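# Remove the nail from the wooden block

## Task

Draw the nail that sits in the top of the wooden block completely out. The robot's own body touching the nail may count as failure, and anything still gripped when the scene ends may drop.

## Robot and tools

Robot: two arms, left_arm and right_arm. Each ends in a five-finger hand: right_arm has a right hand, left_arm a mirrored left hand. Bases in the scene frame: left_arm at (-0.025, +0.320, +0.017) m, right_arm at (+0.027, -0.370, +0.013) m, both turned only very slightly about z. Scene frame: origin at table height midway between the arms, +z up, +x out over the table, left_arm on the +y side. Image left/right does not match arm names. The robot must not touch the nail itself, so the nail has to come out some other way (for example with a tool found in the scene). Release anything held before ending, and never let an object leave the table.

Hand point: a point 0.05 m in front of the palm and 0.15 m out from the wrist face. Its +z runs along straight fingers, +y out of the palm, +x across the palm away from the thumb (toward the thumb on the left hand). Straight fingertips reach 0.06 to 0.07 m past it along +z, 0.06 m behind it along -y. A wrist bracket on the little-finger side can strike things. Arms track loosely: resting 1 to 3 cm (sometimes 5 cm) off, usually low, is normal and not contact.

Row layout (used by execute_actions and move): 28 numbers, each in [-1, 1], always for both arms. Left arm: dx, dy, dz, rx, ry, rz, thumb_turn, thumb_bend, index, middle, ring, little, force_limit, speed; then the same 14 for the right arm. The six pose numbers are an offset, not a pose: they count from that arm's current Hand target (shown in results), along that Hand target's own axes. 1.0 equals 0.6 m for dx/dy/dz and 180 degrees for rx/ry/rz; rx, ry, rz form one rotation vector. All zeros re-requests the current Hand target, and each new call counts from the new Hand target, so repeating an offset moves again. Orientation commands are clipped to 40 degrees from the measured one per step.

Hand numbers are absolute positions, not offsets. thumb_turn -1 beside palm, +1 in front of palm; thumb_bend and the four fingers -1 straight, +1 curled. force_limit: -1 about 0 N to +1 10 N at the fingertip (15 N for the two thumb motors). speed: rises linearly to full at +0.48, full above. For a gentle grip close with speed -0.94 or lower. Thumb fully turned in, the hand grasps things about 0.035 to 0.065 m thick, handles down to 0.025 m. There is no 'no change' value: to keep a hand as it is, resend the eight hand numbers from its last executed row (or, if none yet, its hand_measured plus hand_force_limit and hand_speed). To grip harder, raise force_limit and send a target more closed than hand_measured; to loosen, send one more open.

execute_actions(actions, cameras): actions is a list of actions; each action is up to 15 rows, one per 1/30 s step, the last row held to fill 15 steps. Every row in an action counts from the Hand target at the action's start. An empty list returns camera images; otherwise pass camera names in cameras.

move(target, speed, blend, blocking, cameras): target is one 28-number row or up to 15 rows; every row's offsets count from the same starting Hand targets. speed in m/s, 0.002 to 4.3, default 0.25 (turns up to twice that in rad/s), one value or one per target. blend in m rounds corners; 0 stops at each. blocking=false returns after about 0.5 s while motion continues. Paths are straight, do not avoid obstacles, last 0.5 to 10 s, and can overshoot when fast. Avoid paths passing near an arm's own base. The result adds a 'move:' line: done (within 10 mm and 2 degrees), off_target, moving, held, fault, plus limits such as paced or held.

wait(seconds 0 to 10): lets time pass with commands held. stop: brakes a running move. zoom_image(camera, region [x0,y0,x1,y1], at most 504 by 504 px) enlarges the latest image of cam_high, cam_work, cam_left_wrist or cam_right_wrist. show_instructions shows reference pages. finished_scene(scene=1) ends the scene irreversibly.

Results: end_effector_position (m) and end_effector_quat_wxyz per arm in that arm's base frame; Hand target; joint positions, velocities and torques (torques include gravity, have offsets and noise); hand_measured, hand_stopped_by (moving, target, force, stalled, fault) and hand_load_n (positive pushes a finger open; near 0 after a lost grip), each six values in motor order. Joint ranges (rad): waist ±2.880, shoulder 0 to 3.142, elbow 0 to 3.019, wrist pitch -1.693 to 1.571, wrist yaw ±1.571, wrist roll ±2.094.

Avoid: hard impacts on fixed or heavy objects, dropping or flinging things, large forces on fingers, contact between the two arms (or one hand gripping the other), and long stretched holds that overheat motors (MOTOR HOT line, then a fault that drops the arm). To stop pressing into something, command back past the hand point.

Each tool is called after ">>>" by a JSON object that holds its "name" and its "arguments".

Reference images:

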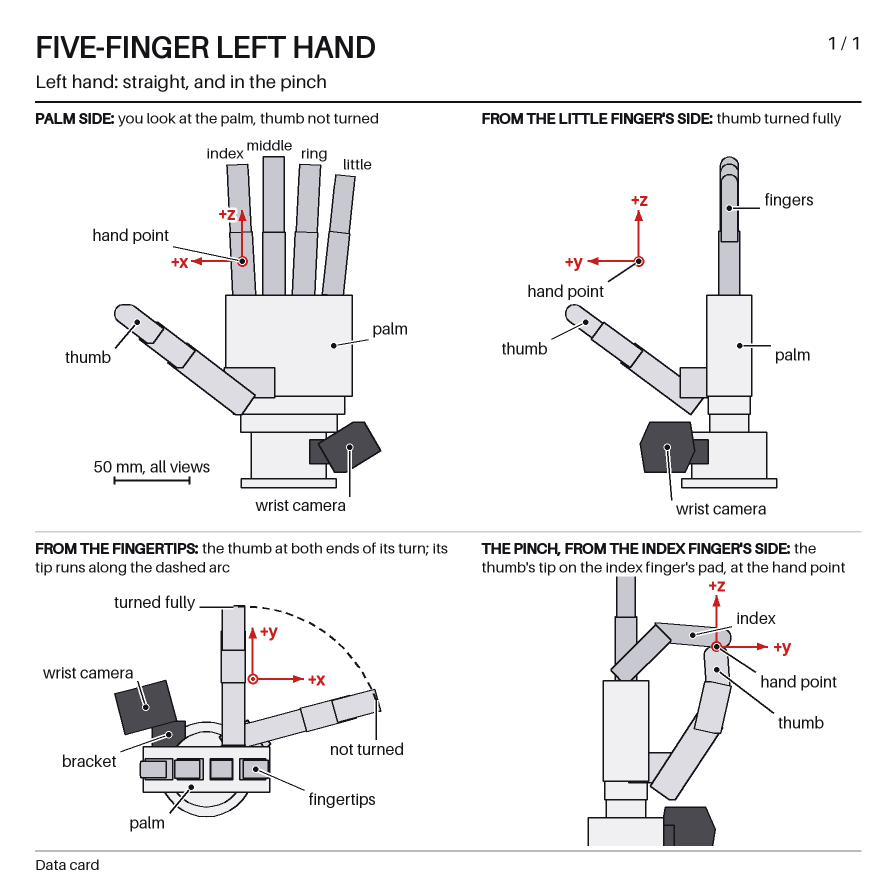

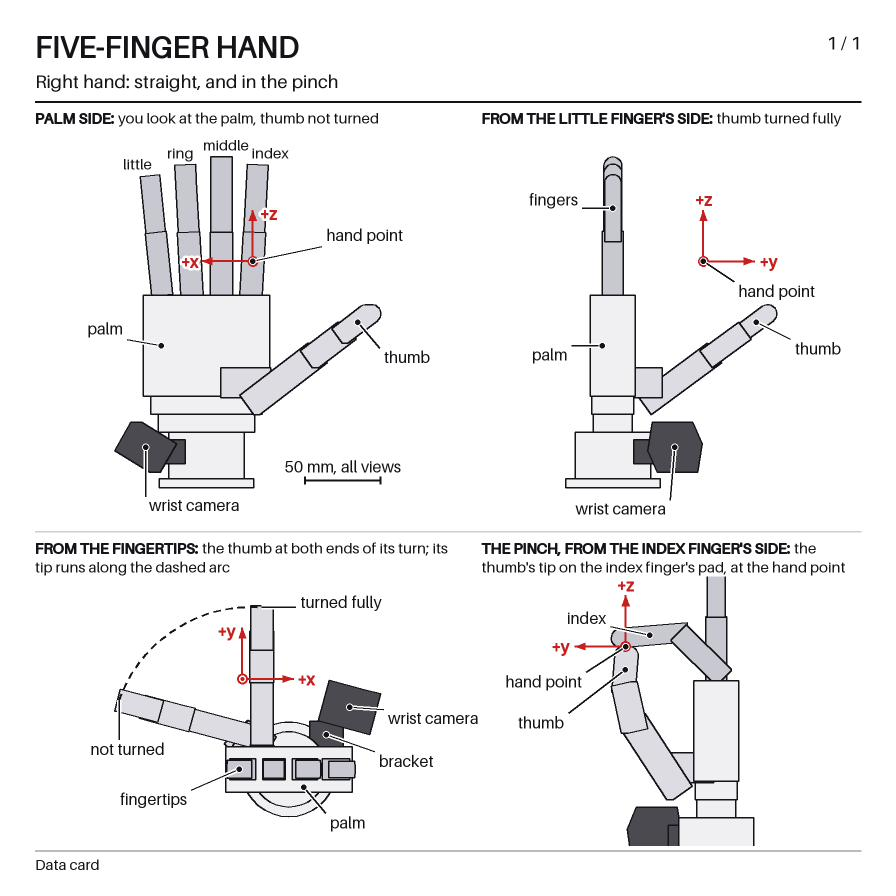

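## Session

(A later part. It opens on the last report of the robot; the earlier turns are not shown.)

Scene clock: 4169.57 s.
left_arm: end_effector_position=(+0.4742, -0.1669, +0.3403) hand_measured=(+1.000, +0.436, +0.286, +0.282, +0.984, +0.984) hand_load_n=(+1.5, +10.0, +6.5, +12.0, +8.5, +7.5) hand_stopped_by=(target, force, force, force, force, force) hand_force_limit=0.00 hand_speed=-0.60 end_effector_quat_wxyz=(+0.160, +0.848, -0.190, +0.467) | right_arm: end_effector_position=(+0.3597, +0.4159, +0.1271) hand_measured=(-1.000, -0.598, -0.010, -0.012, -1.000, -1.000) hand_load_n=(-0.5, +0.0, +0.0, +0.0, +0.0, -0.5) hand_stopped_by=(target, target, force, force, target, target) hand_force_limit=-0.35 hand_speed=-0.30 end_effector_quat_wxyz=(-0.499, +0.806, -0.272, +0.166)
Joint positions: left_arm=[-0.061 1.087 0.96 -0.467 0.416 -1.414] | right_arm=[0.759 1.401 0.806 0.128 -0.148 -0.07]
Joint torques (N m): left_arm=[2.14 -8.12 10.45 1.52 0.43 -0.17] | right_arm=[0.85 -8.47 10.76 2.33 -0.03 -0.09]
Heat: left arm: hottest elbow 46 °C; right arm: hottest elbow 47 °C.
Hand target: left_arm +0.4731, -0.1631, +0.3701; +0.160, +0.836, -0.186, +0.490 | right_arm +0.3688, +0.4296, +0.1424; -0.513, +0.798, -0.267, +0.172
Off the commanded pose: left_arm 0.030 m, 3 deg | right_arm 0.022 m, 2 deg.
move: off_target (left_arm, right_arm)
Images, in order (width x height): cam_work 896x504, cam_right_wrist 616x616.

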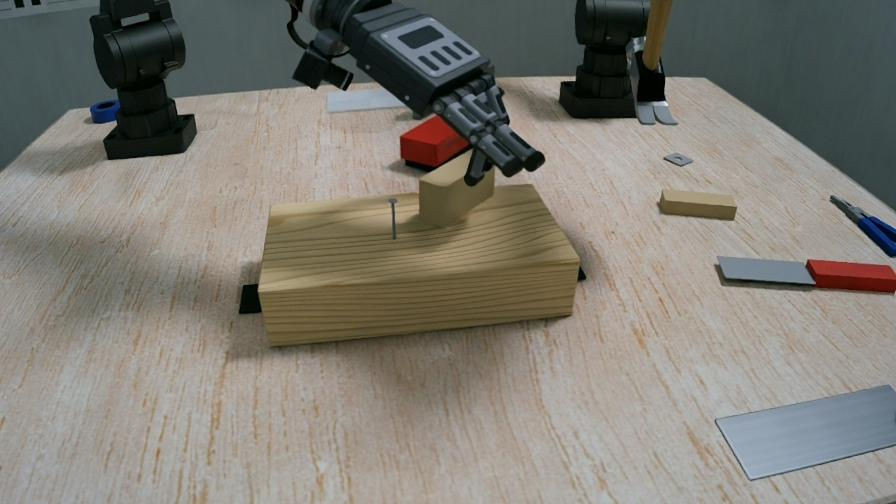

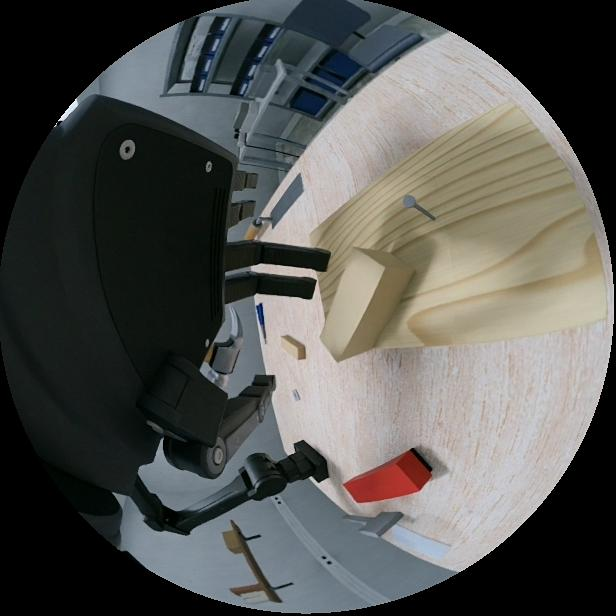

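>>> {"name": "move", "arguments": {"target": [0,0,0,0,0,0,1,1,1,1,1,1,0,-0.6,0.0002,0.0342,-0.067,0,0,0,-1,-0.6,0.2,0.2,-1,-1,-0.35,-0.3], "speed": 0.07, "cameras": ["cam_work","cam_right_wrist"]}}

>>> {"name": "zoom_image", "arguments": {"camera": "cam_work", "region": [400, 120, 540, 260]}}

Scene clock: 4175.23 s.
left_arm: end_effector_position=(+0.4742, -0.1669, +0.3403) hand_measured=(+1.000, +0.436, +0.286, +0.282, +0.984, +0.984) hand_load_n=(+1.5, +10.0, +6.5, +12.0, +8.5, +7.5) hand_stopped_by=(target, force, force, force, force, force) hand_force_limit=0.00 hand_speed=-0.60 end_effector_quat_wxyz=(+0.160, +0.848, -0.190, +0.467) | right_arm: end_effector_position=(+0.3357, +0.3957, +0.1296) hand_measured=(-1.000, -0.598, -0.010, -0.012, -1.000, -1.000) hand_load_n=(+0.0, -0.5, +0.0, +0.0, +0.0, +0.0) hand_stopped_by=(target, target, force, force, target, target) hand_force_limit=-0.35 hand_speed=-0.30 end_effector_quat_wxyz=(-0.504, +0.805, -0.269, +0.164)
Joint positions: left_arm=[-0.061 1.087 0.96 -0.467 0.416 -1.414] | right_arm=[0.759 1.315 0.726 0.128 -0.158 -0.07]
Joint torques (N m): left_arm=[2.08 -8.06 10.48 1.52 0.43 -0.18] | right_arm=[-0.91 -9.17 8.34 2.41 -0.28 -0.16]
Heat: left arm: hottest elbow 46 °C; right arm: hottest elbow 47 °C.
Hand target: left_arm +0.4731, -0.1631, +0.3701; +0.160, +0.836, -0.186, +0.490 | right_arm +0.3418, +0.3935, +0.1405; -0.513, +0.798, -0.267, +0.172
Off the commanded pose: left_arm 0.030 m, 3 deg | right_arm 0.013 m, 2 deg.
move: off_target (left_arm, right_arm)
Images, in order (width x height): cam_work 896x504, cam_right_wrist 616x616.

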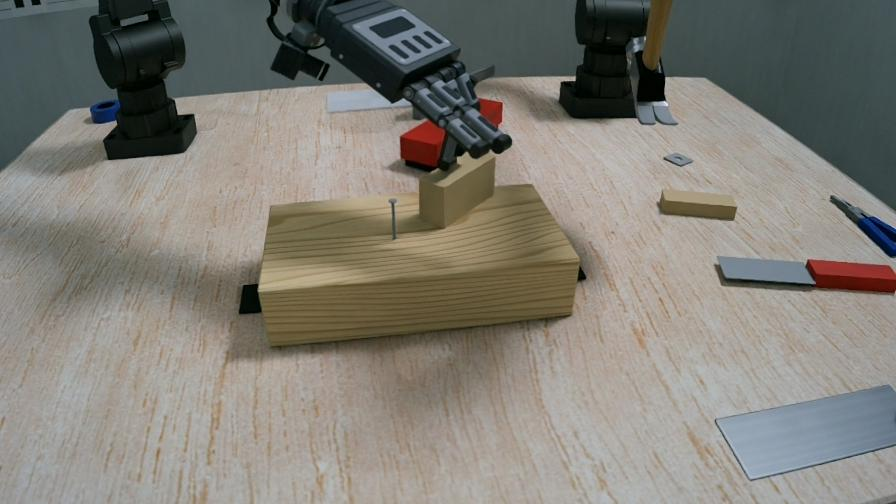

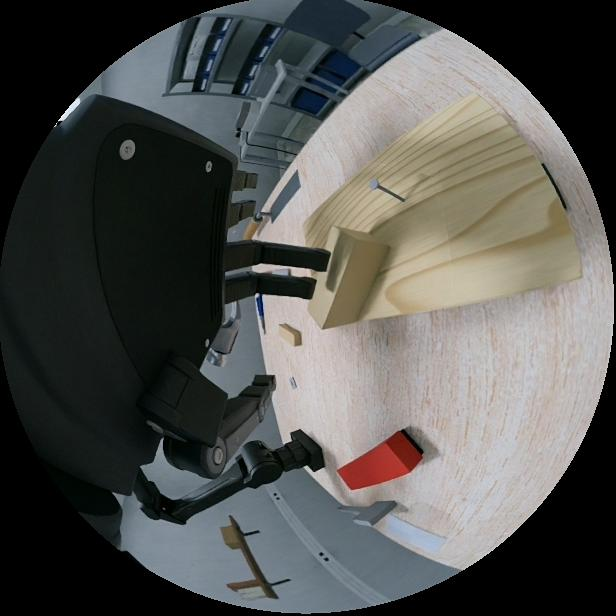

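Scaled by 3.600 from the camera's 896x504 image, which has a finer 1280x720 frame.

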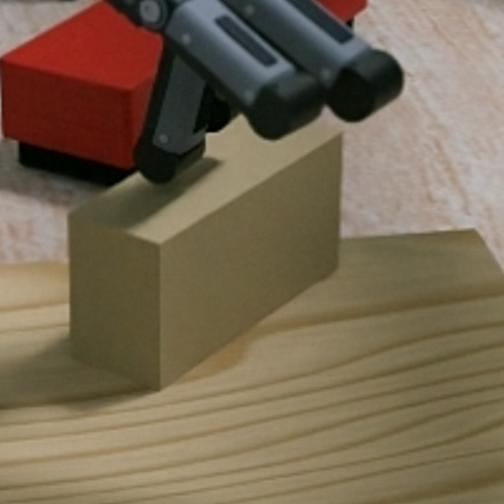

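>>> {"name": "move", "arguments": {"target": [[0,0,0,0,0,0,1,1,1,1,1,1,0,-0.6,-0.0003,-0.0487,0.0604,0,0,0,-1,-0.6,0.2,0.2,-1,-1,-0.35,-0.3],[0,0,0,0,0,0,1,1,1,1,1,1,0,-0.6,-0.0003,-0.0222,0.0726,0,0,0,-1,-0.6,0.2,0.2,-1,-1,-0.35,-0.3]], "speed": 0.12, "cameras": ["cam_work"]}}

>>> {"name": "zoom_image", "arguments": {"camera": "cam_work", "region": [400, 120, 540, 260]}}

Scene clock: 4194.43 s.
left_arm: end_effector_position=(+0.4742, -0.1669, +0.3403) hand_measured=(+1.000, +0.436, +0.286, +0.282, +0.984, +0.984) hand_load_n=(+1.5, +10.0, +6.5, +12.0, +8.5, +7.5) hand_stopped_by=(target, force, force, force, force, force) hand_force_limit=0.00 hand_speed=-0.60 end_effector_quat_wxyz=(+0.160, +0.848, -0.190, +0.467) | right_arm: end_effector_position=(+0.3613, +0.4174, +0.1216) hand_measured=(-1.000, -0.598, -0.010, -0.012, -1.000, -1.000) hand_load_n=(+0.0, +0.0, +0.0, +0.0, +0.0, +0.0) hand_stopped_by=(target, target, force, force, target, target) hand_force_limit=-0.35 hand_speed=-0.30 end_effector_quat_wxyz=(-0.497, +0.807, -0.273, +0.165)
Joint positions: left_arm=[-0.061 1.087 0.96 -0.467 0.416 -1.414] | right_arm=[0.759 1.417 0.808 0.135 -0.148 -0.07]
Joint torques (N m): left_arm=[2.14 -8 10.47 1.54 0.43 -0.17] | right_arm=[0.73 -8.64 9.84 3.03 -0.02 -0.08]
Heat: left arm: hottest elbow 46 °C; right arm: hottest elbow 46 °C.
Hand target: left_arm +0.4731, -0.1631, +0.3701; +0.160, +0.836, -0.186, +0.490 | right_arm +0.3688, +0.4297, +0.1345; -0.513, +0.798, -0.267, +0.172
Off the commanded pose: left_arm 0.030 m, 3 deg | right_arm 0.019 m, 2 deg.
move: off_target (left_arm, right_arm)
Images, in order (width x height): cam_work 896x504.

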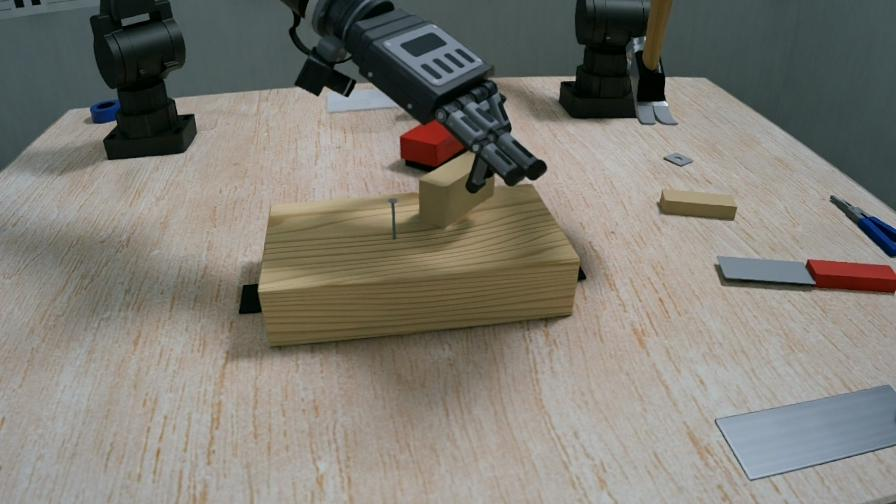

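Scaled by 3.600 from the camera's 896x504 image, which has a finer 1280x720 frame.

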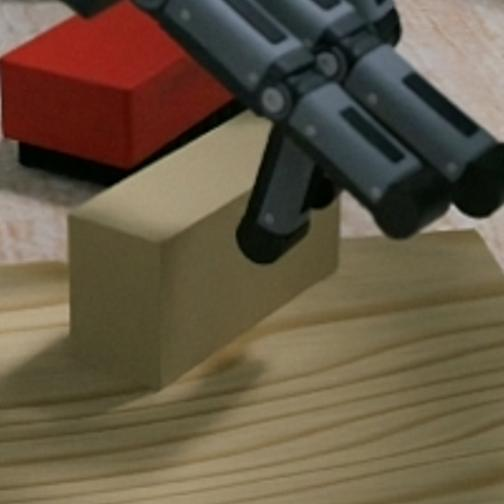

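>>> {"name": "move", "arguments": {"target": [[0,0,0,0,0,0,1,1,1,1,1,1,0,-0.6,0,0.0083,-0.0182,0,0,0,-1,-0.6,0.2,0.2,-1,-1,-0.35,-0.3],[0,0,0,0,0,0,1,1,1,1,1,1,0,-0.6,0,0.0062,-0.0376,0,0,0,-1,-0.6,0.2,0.2,-1,-1,-0.35,-0.3],[0,0,0,0,0,0,1,1,1,1,1,1,0,-0.6,0,0.007,-0.0555,0,0,0,-1,-0.6,0.2,0.2,-1,-1,-0.35,-0.3],[0,0,0,0,0,0,1,1,1,1,1,1,0,-0.6,0,0.0124,-0.0714,0,0,0,-1,-0.6,0.2,0.2,-1,-1,-0.35,-0.3],[0,0,0,0,0,0,1,1,1,1,1,1,0,-0.6,0,0.0208,-0.0896,0,0,0,-1,-0.6,0.2,0.2,-1,-1,-0.35,-0.3]], "speed": 0.05, "blend": 0.004, "cameras": ["cam_work","cam_right_wrist"]}}

>>> {"name": "zoom_image", "arguments": {"camera": "cam_work", "region": [400, 120, 540, 260]}}

Scene clock: 4206.60 s.
left_arm: end_effector_position=(+0.4742, -0.1669, +0.3403) hand_measured=(+1.000, +0.436, +0.286, +0.282, +0.984, +0.984) hand_load_n=(+1.5, +10.0, +6.5, +12.0, +8.5, +7.0) hand_stopped_by=(target, force, force, force, force, force) hand_force_limit=0.00 hand_speed=-0.60 end_effector_quat_wxyz=(+0.160, +0.848, -0.190, +0.467) | right_arm: end_effector_position=(+0.3329, +0.3916, +0.1392) hand_measured=(-1.000, -0.598, -0.010, -0.012, -1.000, -1.000) hand_load_n=(+0.0, +0.0, +0.0, +0.0, +0.0, +0.0) hand_stopped_by=(target, target, force, force, target, target) hand_force_limit=-0.35 hand_speed=-0.30 end_effector_quat_wxyz=(-0.512, +0.799, -0.266, +0.167)
Joint positions: left_arm=[-0.061 1.087 0.96 -0.467 0.416 -1.414] | right_arm=[0.755 1.282 0.711 0.131 -0.162 -0.07]
Joint torques (N m): left_arm=[2.2 -7.94 10.47 1.54 0.43 -0.17] | right_arm=[-0.91 -8.82 8.43 1.55 -0.28 -0.2]
Heat: left arm: hottest elbow 46 °C; right arm: hottest elbow 46 °C.
Hand target: left_arm +0.4731, -0.1631, +0.3701; +0.160, +0.836, -0.186, +0.490 | right_arm +0.3361, +0.3865, +0.1454; -0.513, +0.798, -0.267, +0.172
Off the commanded pose: left_arm 0.030 m, 3 deg | right_arm 0.009 m, 1 deg.
move: off_target (left_arm)
Images, in order (width x height): cam_work 896x504, cam_right_wrist 616x616.

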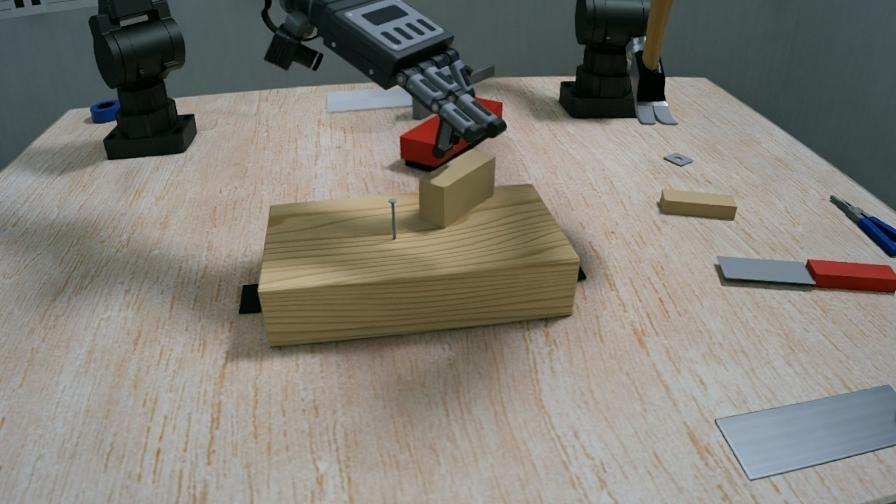

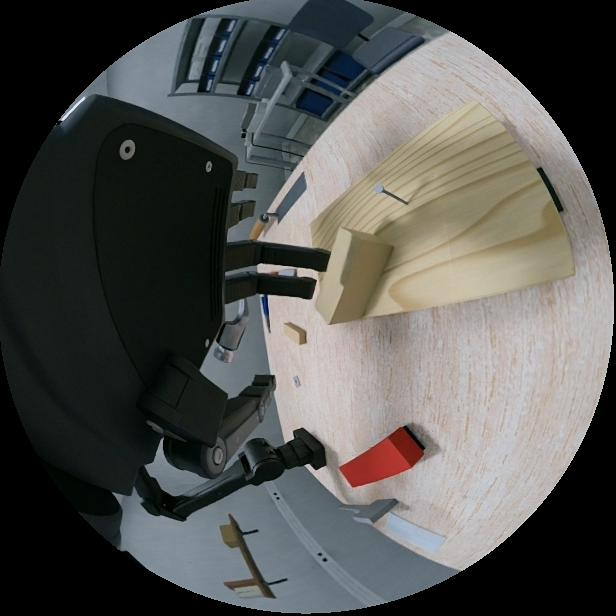

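Scaled by 3.600 from the camera's 896x504 image, which has a finer 1280x720 frame.

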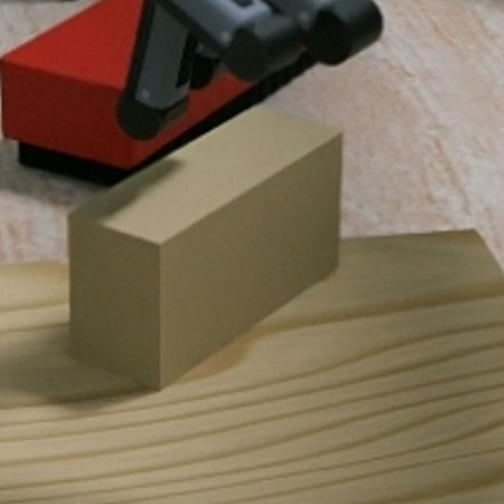

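>>> {"name": "move", "arguments": {"target": [[0,0,0,0,0,0,1,1,1,1,1,1,0,-0.6,0,0.0048,-0.0345,0,0,0,-1,-0.6,0.2,0.2,-1,-1,-0.35,-0.3],[0,0,0,0,0,0,1,1,1,1,1,1,0,-0.6,0,0.0218,-0.0598,0,0,0,-1,-0.6,0.2,0.2,-1,-1,-0.35,-0.3],[0,0,0,0,0,0,1,1,1,1,1,1,0,-0.6,0,0.0588,-0.0428,0,0,0,-1,-0.6,0.2,0.2,-1,-1,-0.35,-0.3]], "speed": 0.12, "blend": 0.004, "cameras": ["cam_work","cam_high","cam_right_wrist"]}}

>>> {"name": "zoom_image", "arguments": {"camera": "cam_work", "region": [380, 120, 520, 260]}}

Scene clock: 4231.60 s.
left_arm: end_effector_position=(+0.4742, -0.1669, +0.3403) hand_measured=(+1.000, +0.436, +0.286, +0.282, +0.984, +0.984) hand_load_n=(+1.5, +10.0, +6.5, +12.0, +8.5, +7.5) hand_stopped_by=(target, force, force, force, force, force) hand_force_limit=0.00 hand_speed=-0.60 end_effector_quat_wxyz=(+0.160, +0.848, -0.190, +0.467) | right_arm: end_effector_position=(+0.3047, +0.3555, +0.1206) hand_measured=(-1.000, -0.598, -0.010, -0.012, -1.000, -1.000) hand_load_n=(+0.0, +0.0, +0.0, +0.0, +0.0, +0.0) hand_stopped_by=(target, target, force, force, target, target) hand_force_limit=-0.35 hand_speed=-0.30 end_effector_quat_wxyz=(-0.506, +0.803, -0.270, +0.163)
Joint positions: left_arm=[-0.061 1.087 0.96 -0.467 0.416 -1.414] | right_arm=[0.733 1.186 0.587 0.142 -0.181 -0.076]
Joint torques (N m): left_arm=[2.14 -8 10.47 1.54 0.44 -0.18] | right_arm=[-0.97 -5.3 8.35 3.07 -0.3 -0.21]
Heat: left arm: hottest elbow 46 °C; right arm: hottest elbow 46 °C.
Hand target: left_arm +0.4731, -0.1631, +0.3701; +0.160, +0.836, -0.186, +0.490 | right_arm +0.3132, +0.3561, +0.1239; -0.513, +0.798, -0.267, +0.172
Off the commanded pose: left_arm 0.030 m, 3 deg | right_arm 0.009 m, 1 deg.
move: off_target (left_arm)
Images, in order (width x height): cam_high 896x504, cam_work 896x504, cam_right_wrist 616x616.

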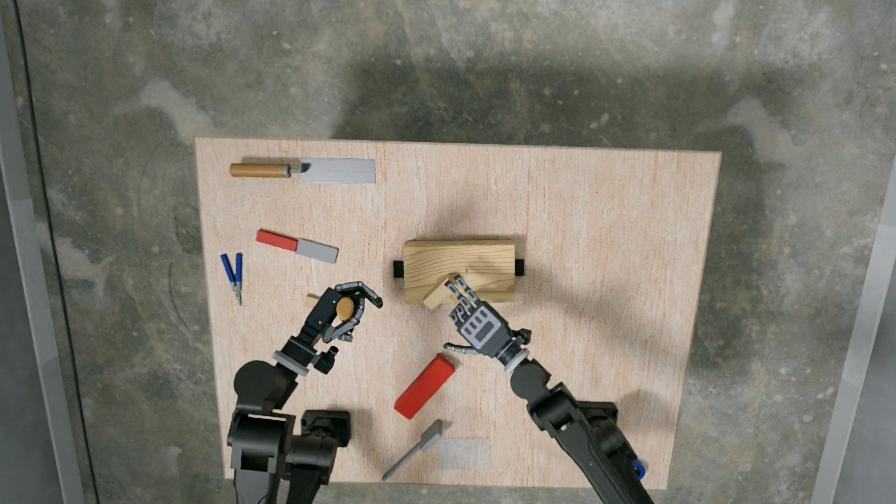

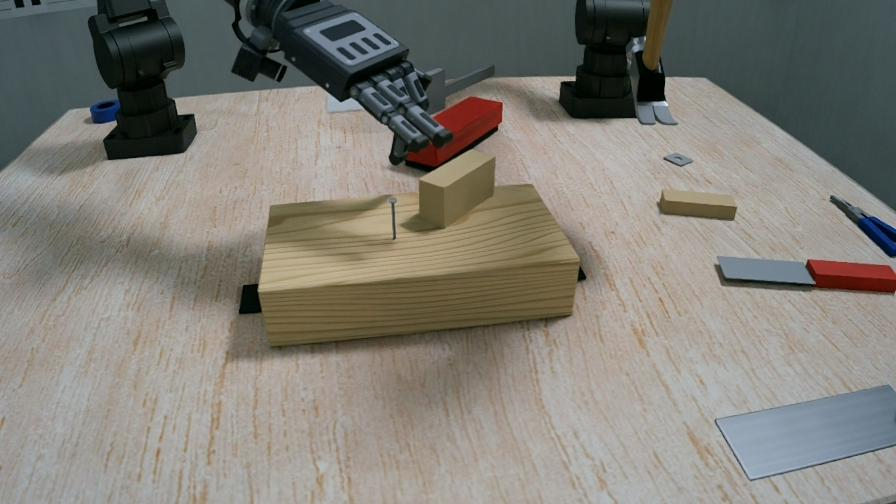

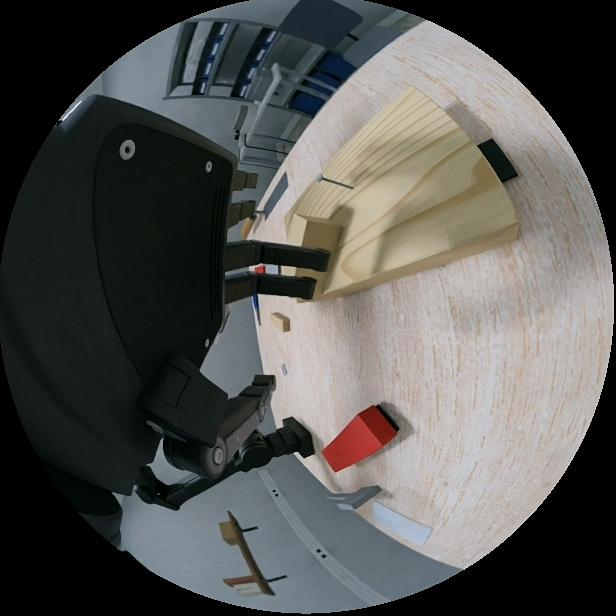

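Scaled by 3.600 from the camera's 896x504 image, which has a finer 1280x720 frame.

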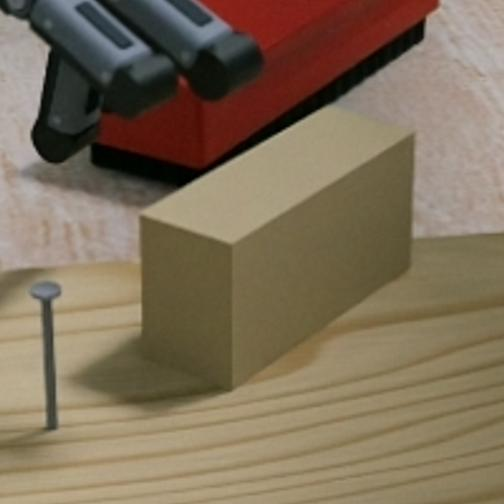

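>>> {"name": "zoom_image", "arguments": {"camera": "cam_high", "region": [410, 250, 500, 340]}}

Scaled by 5.600 from the camera's 896x504 image, which has a finer 1280x720 frame.

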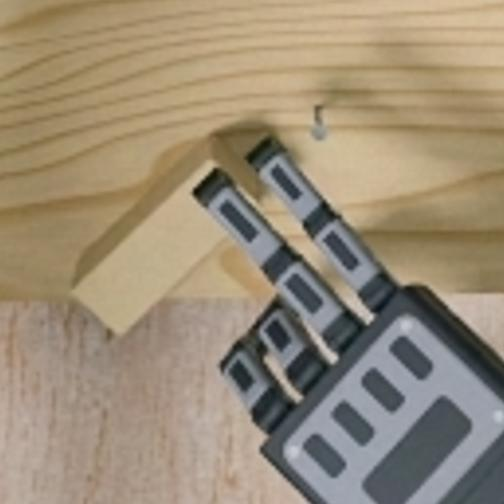

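>>> {"name": "move", "arguments": {"target": [0,0,0,0,0,0,1,1,1,1,1,1,0,-0.6,0,-0.0508,0.0869,0,0,0,-1,-0.6,0.2,0.2,-1,-1,-0.35,-0.3], "speed": 0.07, "cameras": ["cam_work","cam_high","cam_right_wrist"]}}

>>> {"name": "zoom_image", "arguments": {"camera": "cam_work", "region": [380, 120, 520, 260]}}

Scene clock: 4271.07 s.
left_arm: end_effector_position=(+0.4742, -0.1669, +0.3403) hand_measured=(+1.000, +0.436, +0.286, +0.282, +0.984, +0.984) hand_load_n=(+1.5, +10.0, +6.5, +12.0, +8.5, +7.5) hand_stopped_by=(target, force, force, force, force, force) hand_force_limit=0.00 hand_speed=-0.60 end_effector_quat_wxyz=(+0.160, +0.848, -0.190, +0.467) | right_arm: end_effector_position=(+0.3351, +0.3835, +0.1073) hand_measured=(-1.000, -0.598, -0.010, -0.012, -1.000, -1.000) hand_load_n=(+0.0, +0.0, +0.0, +0.0, +0.0, +0.0) hand_stopped_by=(target, target, force, force, target, target) hand_force_limit=-0.35 hand_speed=-0.30 end_effector_quat_wxyz=(-0.489, +0.811, -0.277, +0.162)
Joint positions: left_arm=[-0.061 1.087 0.96 -0.467 0.416 -1.414] | right_arm=[0.742 1.334 0.694 0.145 -0.16 -0.076]
Joint torques (N m): left_arm=[2.14 -8 10.47 1.51 0.44 -0.17] | right_arm=[1.08 -6.95 11.41 3.07 -0.05 -0.07]
Heat: left arm: hottest elbow 46 °C; right arm: hottest elbow 47 °C.
Hand target: left_arm +0.4731, -0.1631, +0.3701; +0.160, +0.836, -0.186, +0.490 | right_arm +0.3494, +0.4042, +0.1301; -0.513, +0.798, -0.267, +0.172
Off the commanded pose: left_arm 0.030 m, 3 deg | right_arm 0.034 m, 3 deg.
move: off_target (left_arm, right_arm)
Images, in order (width x height): cam_high 896x504, cam_work 896x504, cam_right_wrist 616x616.

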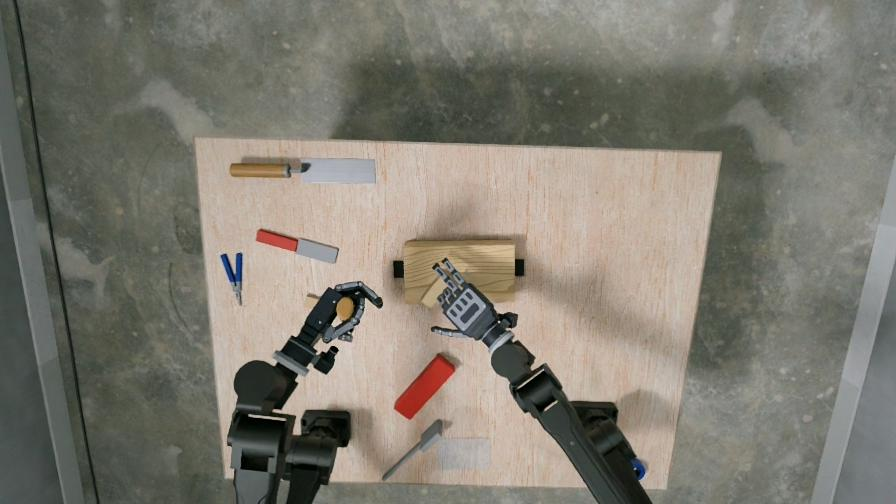

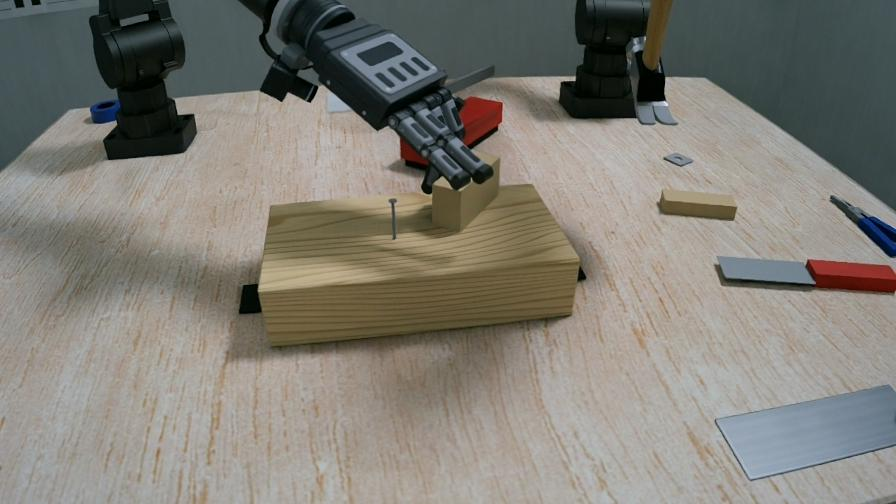

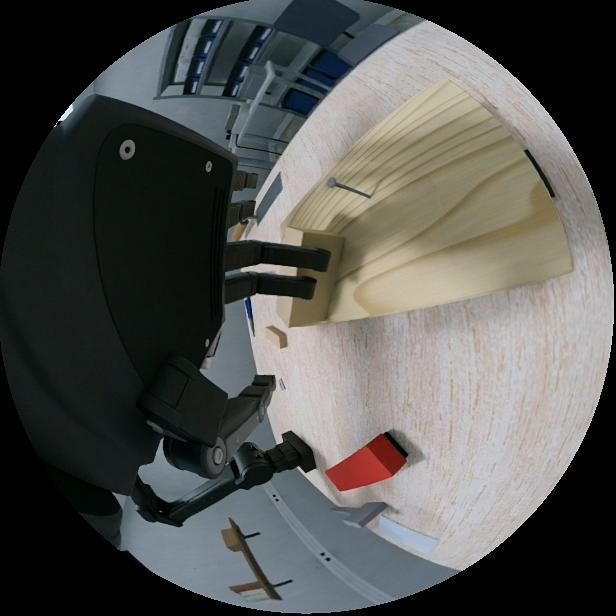

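Scaled by 3.600 from the camera's 896x504 image, which has a finer 1280x720 frame.

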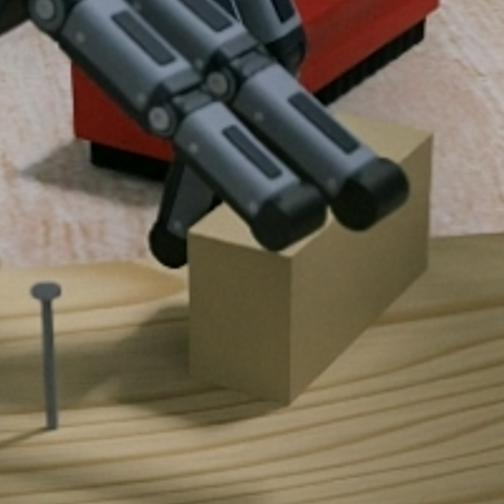

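>>> {"name": "move", "arguments": {"target": [[0,0,0,0,0,0,1,1,1,1,1,1,0,-0.6,0,-0.02,-0.0683,0,0,0,-1,-0.6,0.2,0.2,-1,-1,-0.35,-0.3],[0,0,0,0,0,0,1,1,1,1,1,1,0,-0.6,0,-0.0563,-0.1119,0,0,0,-1,-0.6,0.2,0.2,-1,-1,-0.35,-0.3]], "speed": 0.12, "blend": 0.004, "cameras": ["cam_work","cam_high","cam_right_wrist"]}}

>>> {"name": "zoom_image", "arguments": {"camera": "cam_high", "region": [410, 250, 500, 340]}}

>>> {"name": "zoom_image", "arguments": {"camera": "cam_work", "region": [380, 120, 520, 260]}}

Scene clock: 4325.17 s.
left_arm: end_effector_position=(+0.4742, -0.1669, +0.3403) hand_measured=(+1.000, +0.436, +0.286, +0.282, +0.984, +0.984) hand_load_n=(+1.5, +10.0, +6.5, +12.0, +8.5, +7.5) hand_stopped_by=(target, force, force, force, force, force) hand_force_limit=0.00 hand_speed=-0.60 end_effector_quat_wxyz=(+0.160, +0.848, -0.190, +0.467) | right_arm: end_effector_position=(+0.3098, +0.3634, +0.1651) hand_measured=(-1.000, -0.598, -0.010, -0.012, -1.000, -1.000) hand_load_n=(+0.0, +0.0, +0.0, +0.0, -0.5, +0.0) hand_stopped_by=(target, target, force, force, target, target) hand_force_limit=-0.35 hand_speed=-0.30 end_effector_quat_wxyz=(-0.500, +0.806, -0.270, +0.161)
Joint positions: left_arm=[-0.061 1.087 0.96 -0.467 0.416 -1.414] | right_arm=[0.741 1.138 0.695 -0.028 -0.173 -0.076]
Joint torques (N m): left_arm=[2.02 -8 10.48 1.52 0.43 -0.18] | right_arm=[-0.97 -6.83 11.67 1.25 -0.29 -0.2]
Heat: left arm: hottest elbow 46 °C; right arm: hottest elbow 49 °C.
Hand target: left_arm +0.4731, -0.1631, +0.3701; +0.160, +0.836, -0.186, +0.490 | right_arm +0.3212, +0.3666, +0.1888; -0.513, +0.798, -0.267, +0.172
Off the commanded pose: left_arm 0.030 m, 3 deg | right_arm 0.026 m, 2 deg.
move: off_target (left_arm, right_arm)
Images, in order (width x height): cam_high 896x504, cam_work 896x504, cam_right_wrist 616x616.

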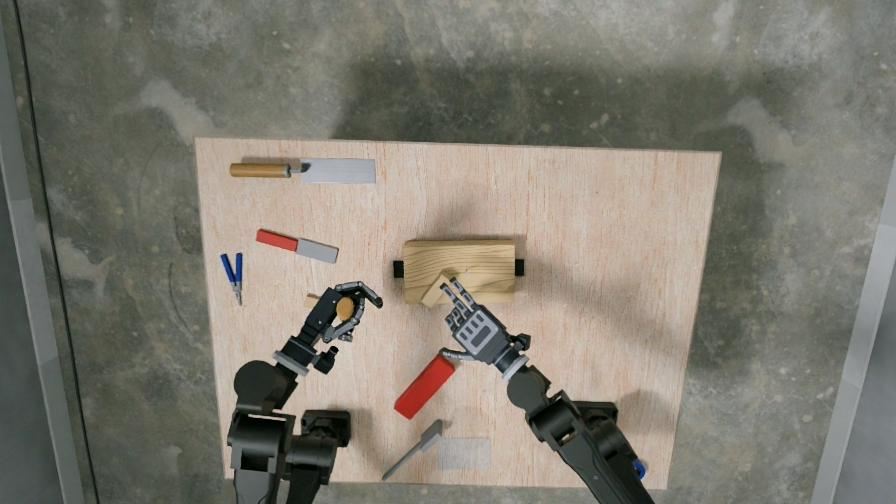

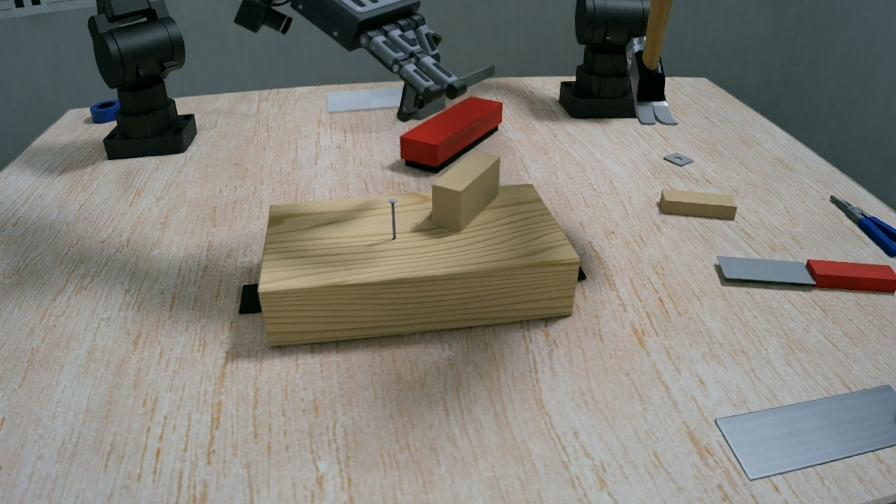

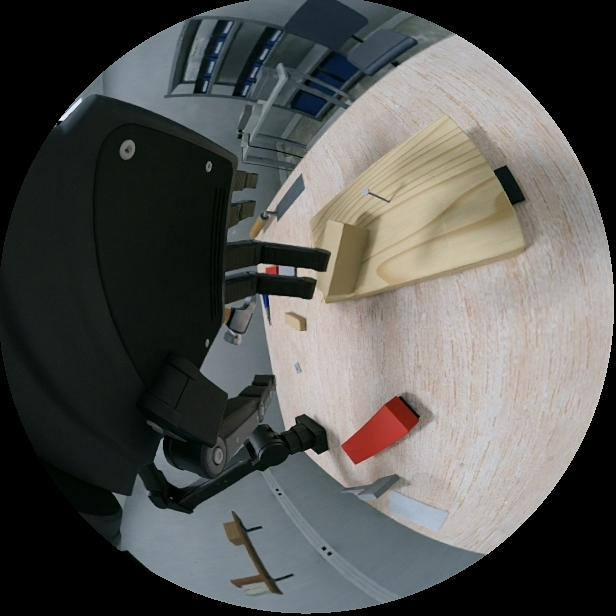

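Scaled by 5.600 from the camera's 896x504 image, which has a finer 1280x720 frame.

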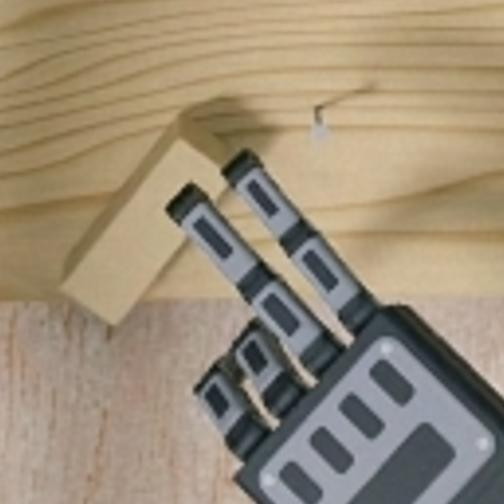

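Scaled by 3.600 from the camera's 896x504 image, which has a finer 1280x720 frame.

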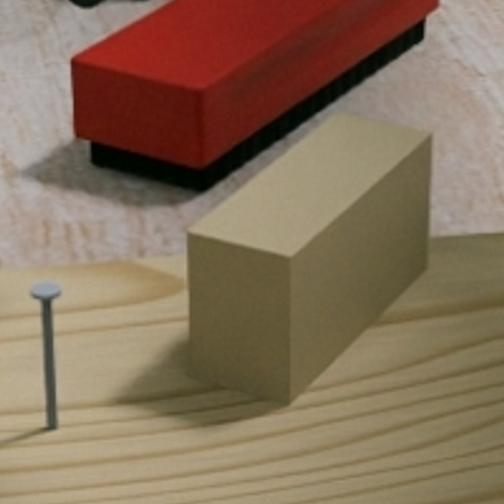

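>>> {"name": "move", "arguments": {"target": [[0,0,0,0,0,0,1,1,1,1,1,1,0,-0.6,-0.0059,-0.0172,0.1332,0,-0.0177,-0.0081,1,-0.7,-0.2,-0.2,-1,-1,-0.35,0.2],[0,0,0,0,0,0,1,1,1,1,1,1,0,-0.6,-0.006,0.0738,0.1748,0,-0.0177,-0.0081,1,-0.7,-0.2,-0.2,-1,-1,-0.35,0.2]], "speed": 0.1, "cameras": ["cam_work","cam_high","cam_right_wrist"]}}

>>> {"name": "zoom_image", "arguments": {"camera": "cam_work", "region": [380, 120, 520, 260]}}

>>> {"name": "zoom_image", "arguments": {"camera": "cam_right_wrist", "region": [220, 180, 420, 380]}}

Scene clock: 4348.33 s.
left_arm: end_effector_position=(+0.4742, -0.1669, +0.3403) hand_measured=(+1.000, +0.436, +0.286, +0.282, +0.984, +0.984) hand_load_n=(+1.5, +10.0, +6.5, +12.0, +8.5, +7.5) hand_stopped_by=(target, force, force, force, force, force) hand_force_limit=0.00 hand_speed=-0.60 end_effector_quat_wxyz=(+0.160, +0.848, -0.190, +0.467) | right_arm: end_effector_position=(+0.3649, +0.4215, +0.1012) hand_measured=(+1.000, -0.700, -0.200, -0.200, -1.000, -1.000) hand_load_n=(+0.0, +0.0, +0.0, +0.0, +0.0, +0.0) hand_stopped_by=(target, target, target, target, target, target) hand_force_limit=-0.35 hand_speed=0.20 end_effector_quat_wxyz=(-0.508, +0.808, -0.255, +0.153)
Joint positions: left_arm=[-0.061 1.087 0.96 -0.467 0.416 -1.414] | right_arm=[0.741 1.476 0.793 0.221 -0.208 -0.089]
Joint torques (N m): left_arm=[2.14 -8 10.47 1.54 0.43 -0.18] | right_arm=[1.08 -9.05 8.08 3.14 -0.3 -0.22]
Heat: left arm: hottest elbow 46 °C; right arm: hottest elbow 49 °C.
Hand target: left_arm +0.4731, -0.1631, +0.3701; +0.160, +0.836, -0.186, +0.490 | right_arm +0.3646, +0.4301, +0.1047; -0.518, +0.806, -0.242, +0.156
Off the commanded pose: left_arm 0.030 m, 3 deg | right_arm 0.010 m, 2 deg.
move: off_target (left_arm)
Images, in order (width x height): cam_high 896x504, cam_work 896x504, cam_right_wrist 616x616.

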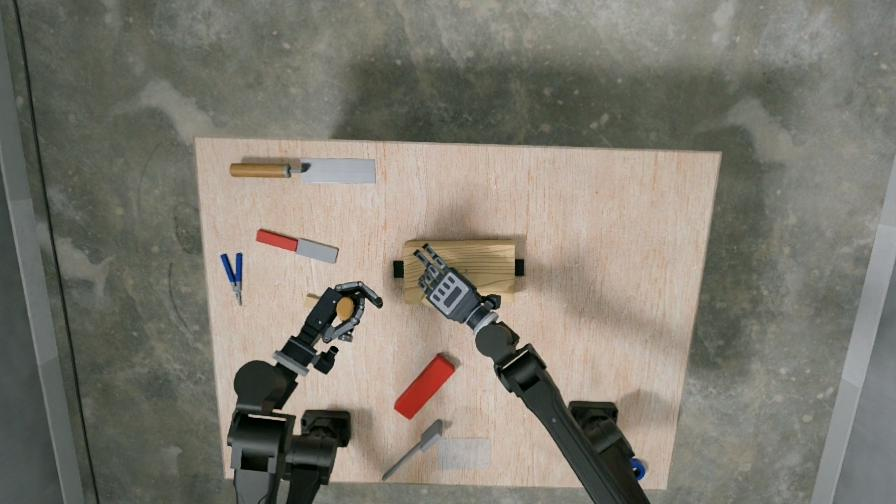

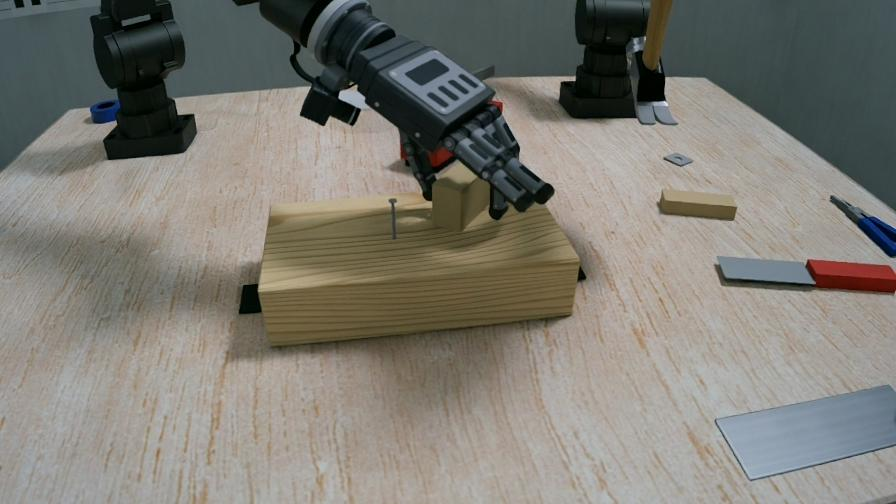

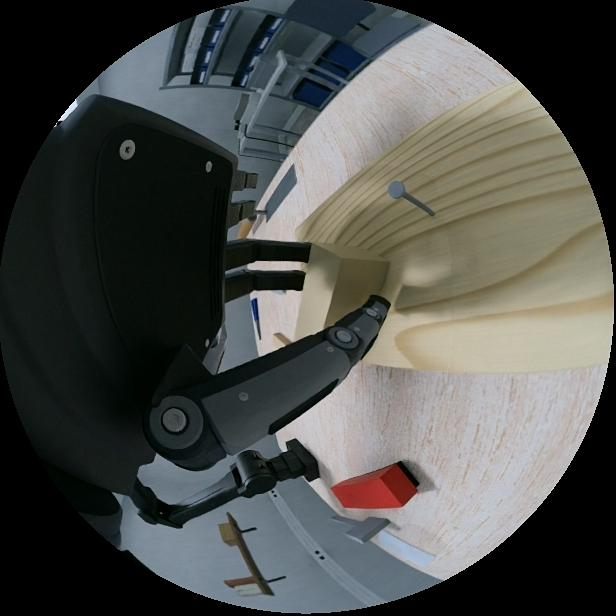

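Scaled by 3.600 from the camera's 896x504 image, which has a finer 1280x720 frame.

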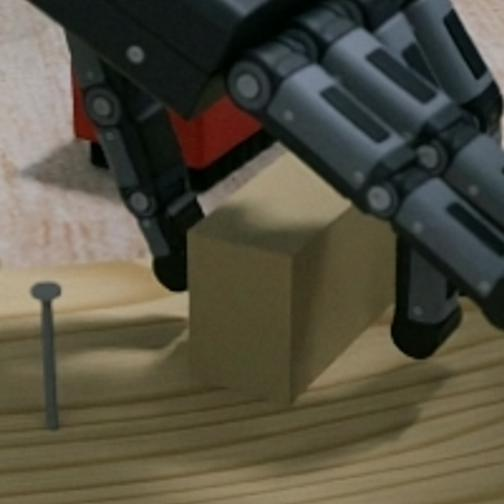

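Scaled by 2.520 from the camera's 616x616 image, which has a finer 880x880 frame.

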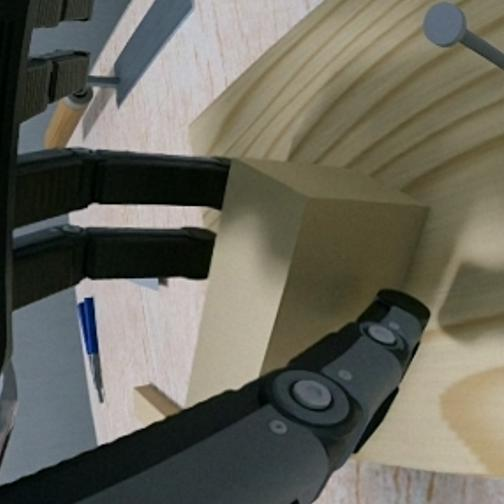

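>>> {"name": "move", "arguments": {"target": [[0,0,0,0,0,0,1,1,1,1,1,1,0,-0.6,0,-0.0076,-0.0035,0,0,0,1,-0.7,-0.2,-0.2,-1,-1,-0.35,-0.6],[0,0,0,0,0,0,1,1,1,1,1,1,0,-0.6,0,-0.0076,-0.0035,0,0,0,1,0.1,0.2,0.2,-1,-1,-0.35,-0.6]], "speed": 0.1, "cameras": ["cam_work","cam_right_wrist"]}}

>>> {"name": "zoom_image", "arguments": {"camera": "cam_work", "region": [380, 120, 520, 260]}}

Scene clock: 4411.73 s.
left_arm: end_effector_position=(+0.4742, -0.1669, +0.3403) hand_measured=(+1.000, +0.436, +0.286, +0.282, +0.984, +0.984) hand_load_n=(+2.0, +10.0, +6.5, +12.0, +8.5, +7.5) hand_stopped_by=(target, force, force, force, force, force) hand_force_limit=0.00 hand_speed=-0.60 end_effector_quat_wxyz=(+0.160, +0.848, -0.190, +0.467) | right_arm: end_effector_position=(+0.3648, +0.4217, +0.1013) hand_measured=(+1.000, -0.540, +0.126, +0.090, -1.000, -1.000) hand_load_n=(-0.5, +10.0, +6.0, +4.0, +0.0, +0.0) hand_stopped_by=(target, force, force, force, target, target) hand_force_limit=-0.35 hand_speed=-0.60 end_effector_quat_wxyz=(-0.509, +0.808, -0.254, +0.153)
Joint positions: left_arm=[-0.061 1.087 0.96 -0.467 0.416 -1.414] | right_arm=[0.742 1.476 0.793 0.221 -0.208 -0.09]
Joint torques (N m): left_arm=[2.08 -8 10.45 1.57 0.44 -0.18] | right_arm=[1.08 -10.11 8.5 2.47 -0.27 -0.23]
Heat: left arm: hottest elbow 45 °C; right arm: hottest elbow 47 °C.
Hand target: left_arm +0.4731, -0.1631, +0.3701; +0.160, +0.836, -0.186, +0.490 | right_arm +0.3646, +0.4302, +0.1098; -0.518, +0.806, -0.242, +0.156
Off the commanded pose: left_arm 0.030 m, 3 deg | right_arm 0.012 m, 2 deg.
move: off_target (left_arm, right_arm); target 2's new numbers were sent with right_arm's hand 0.012 m and 2 deg from that target
Images, in order (width x height): cam_work 896x504, cam_right_wrist 616x616.

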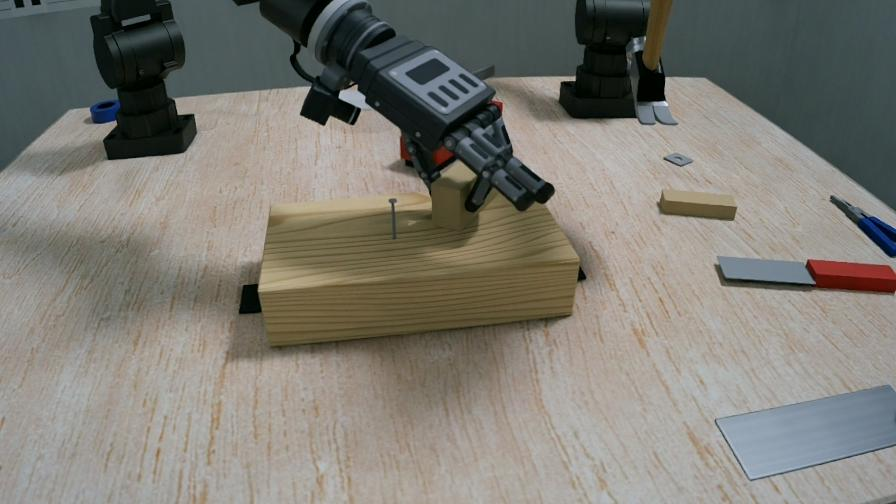

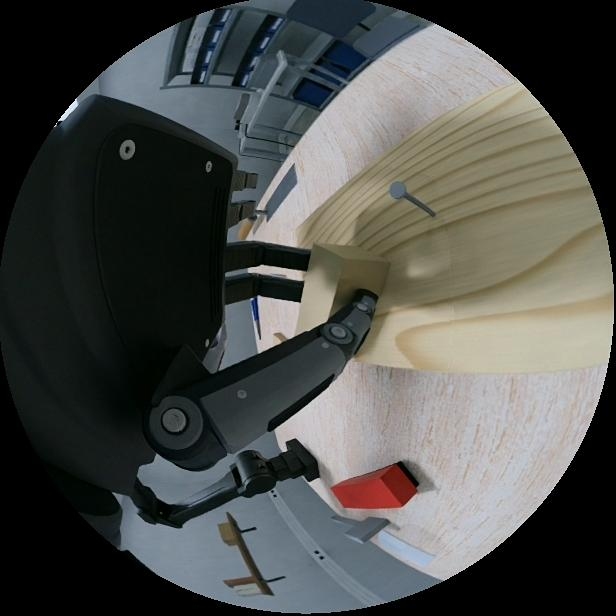

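Scaled by 3.600 from the camera's 896x504 image, which has a finer 1280x720 frame.

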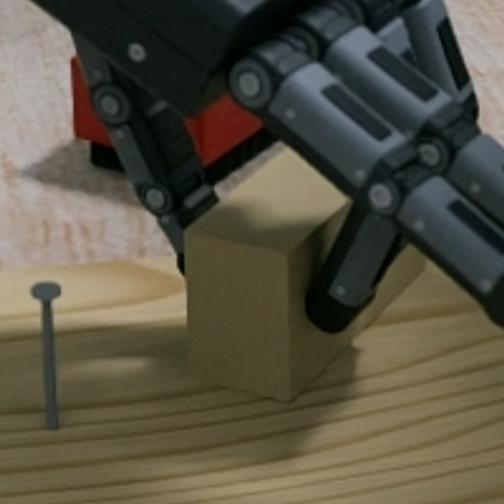

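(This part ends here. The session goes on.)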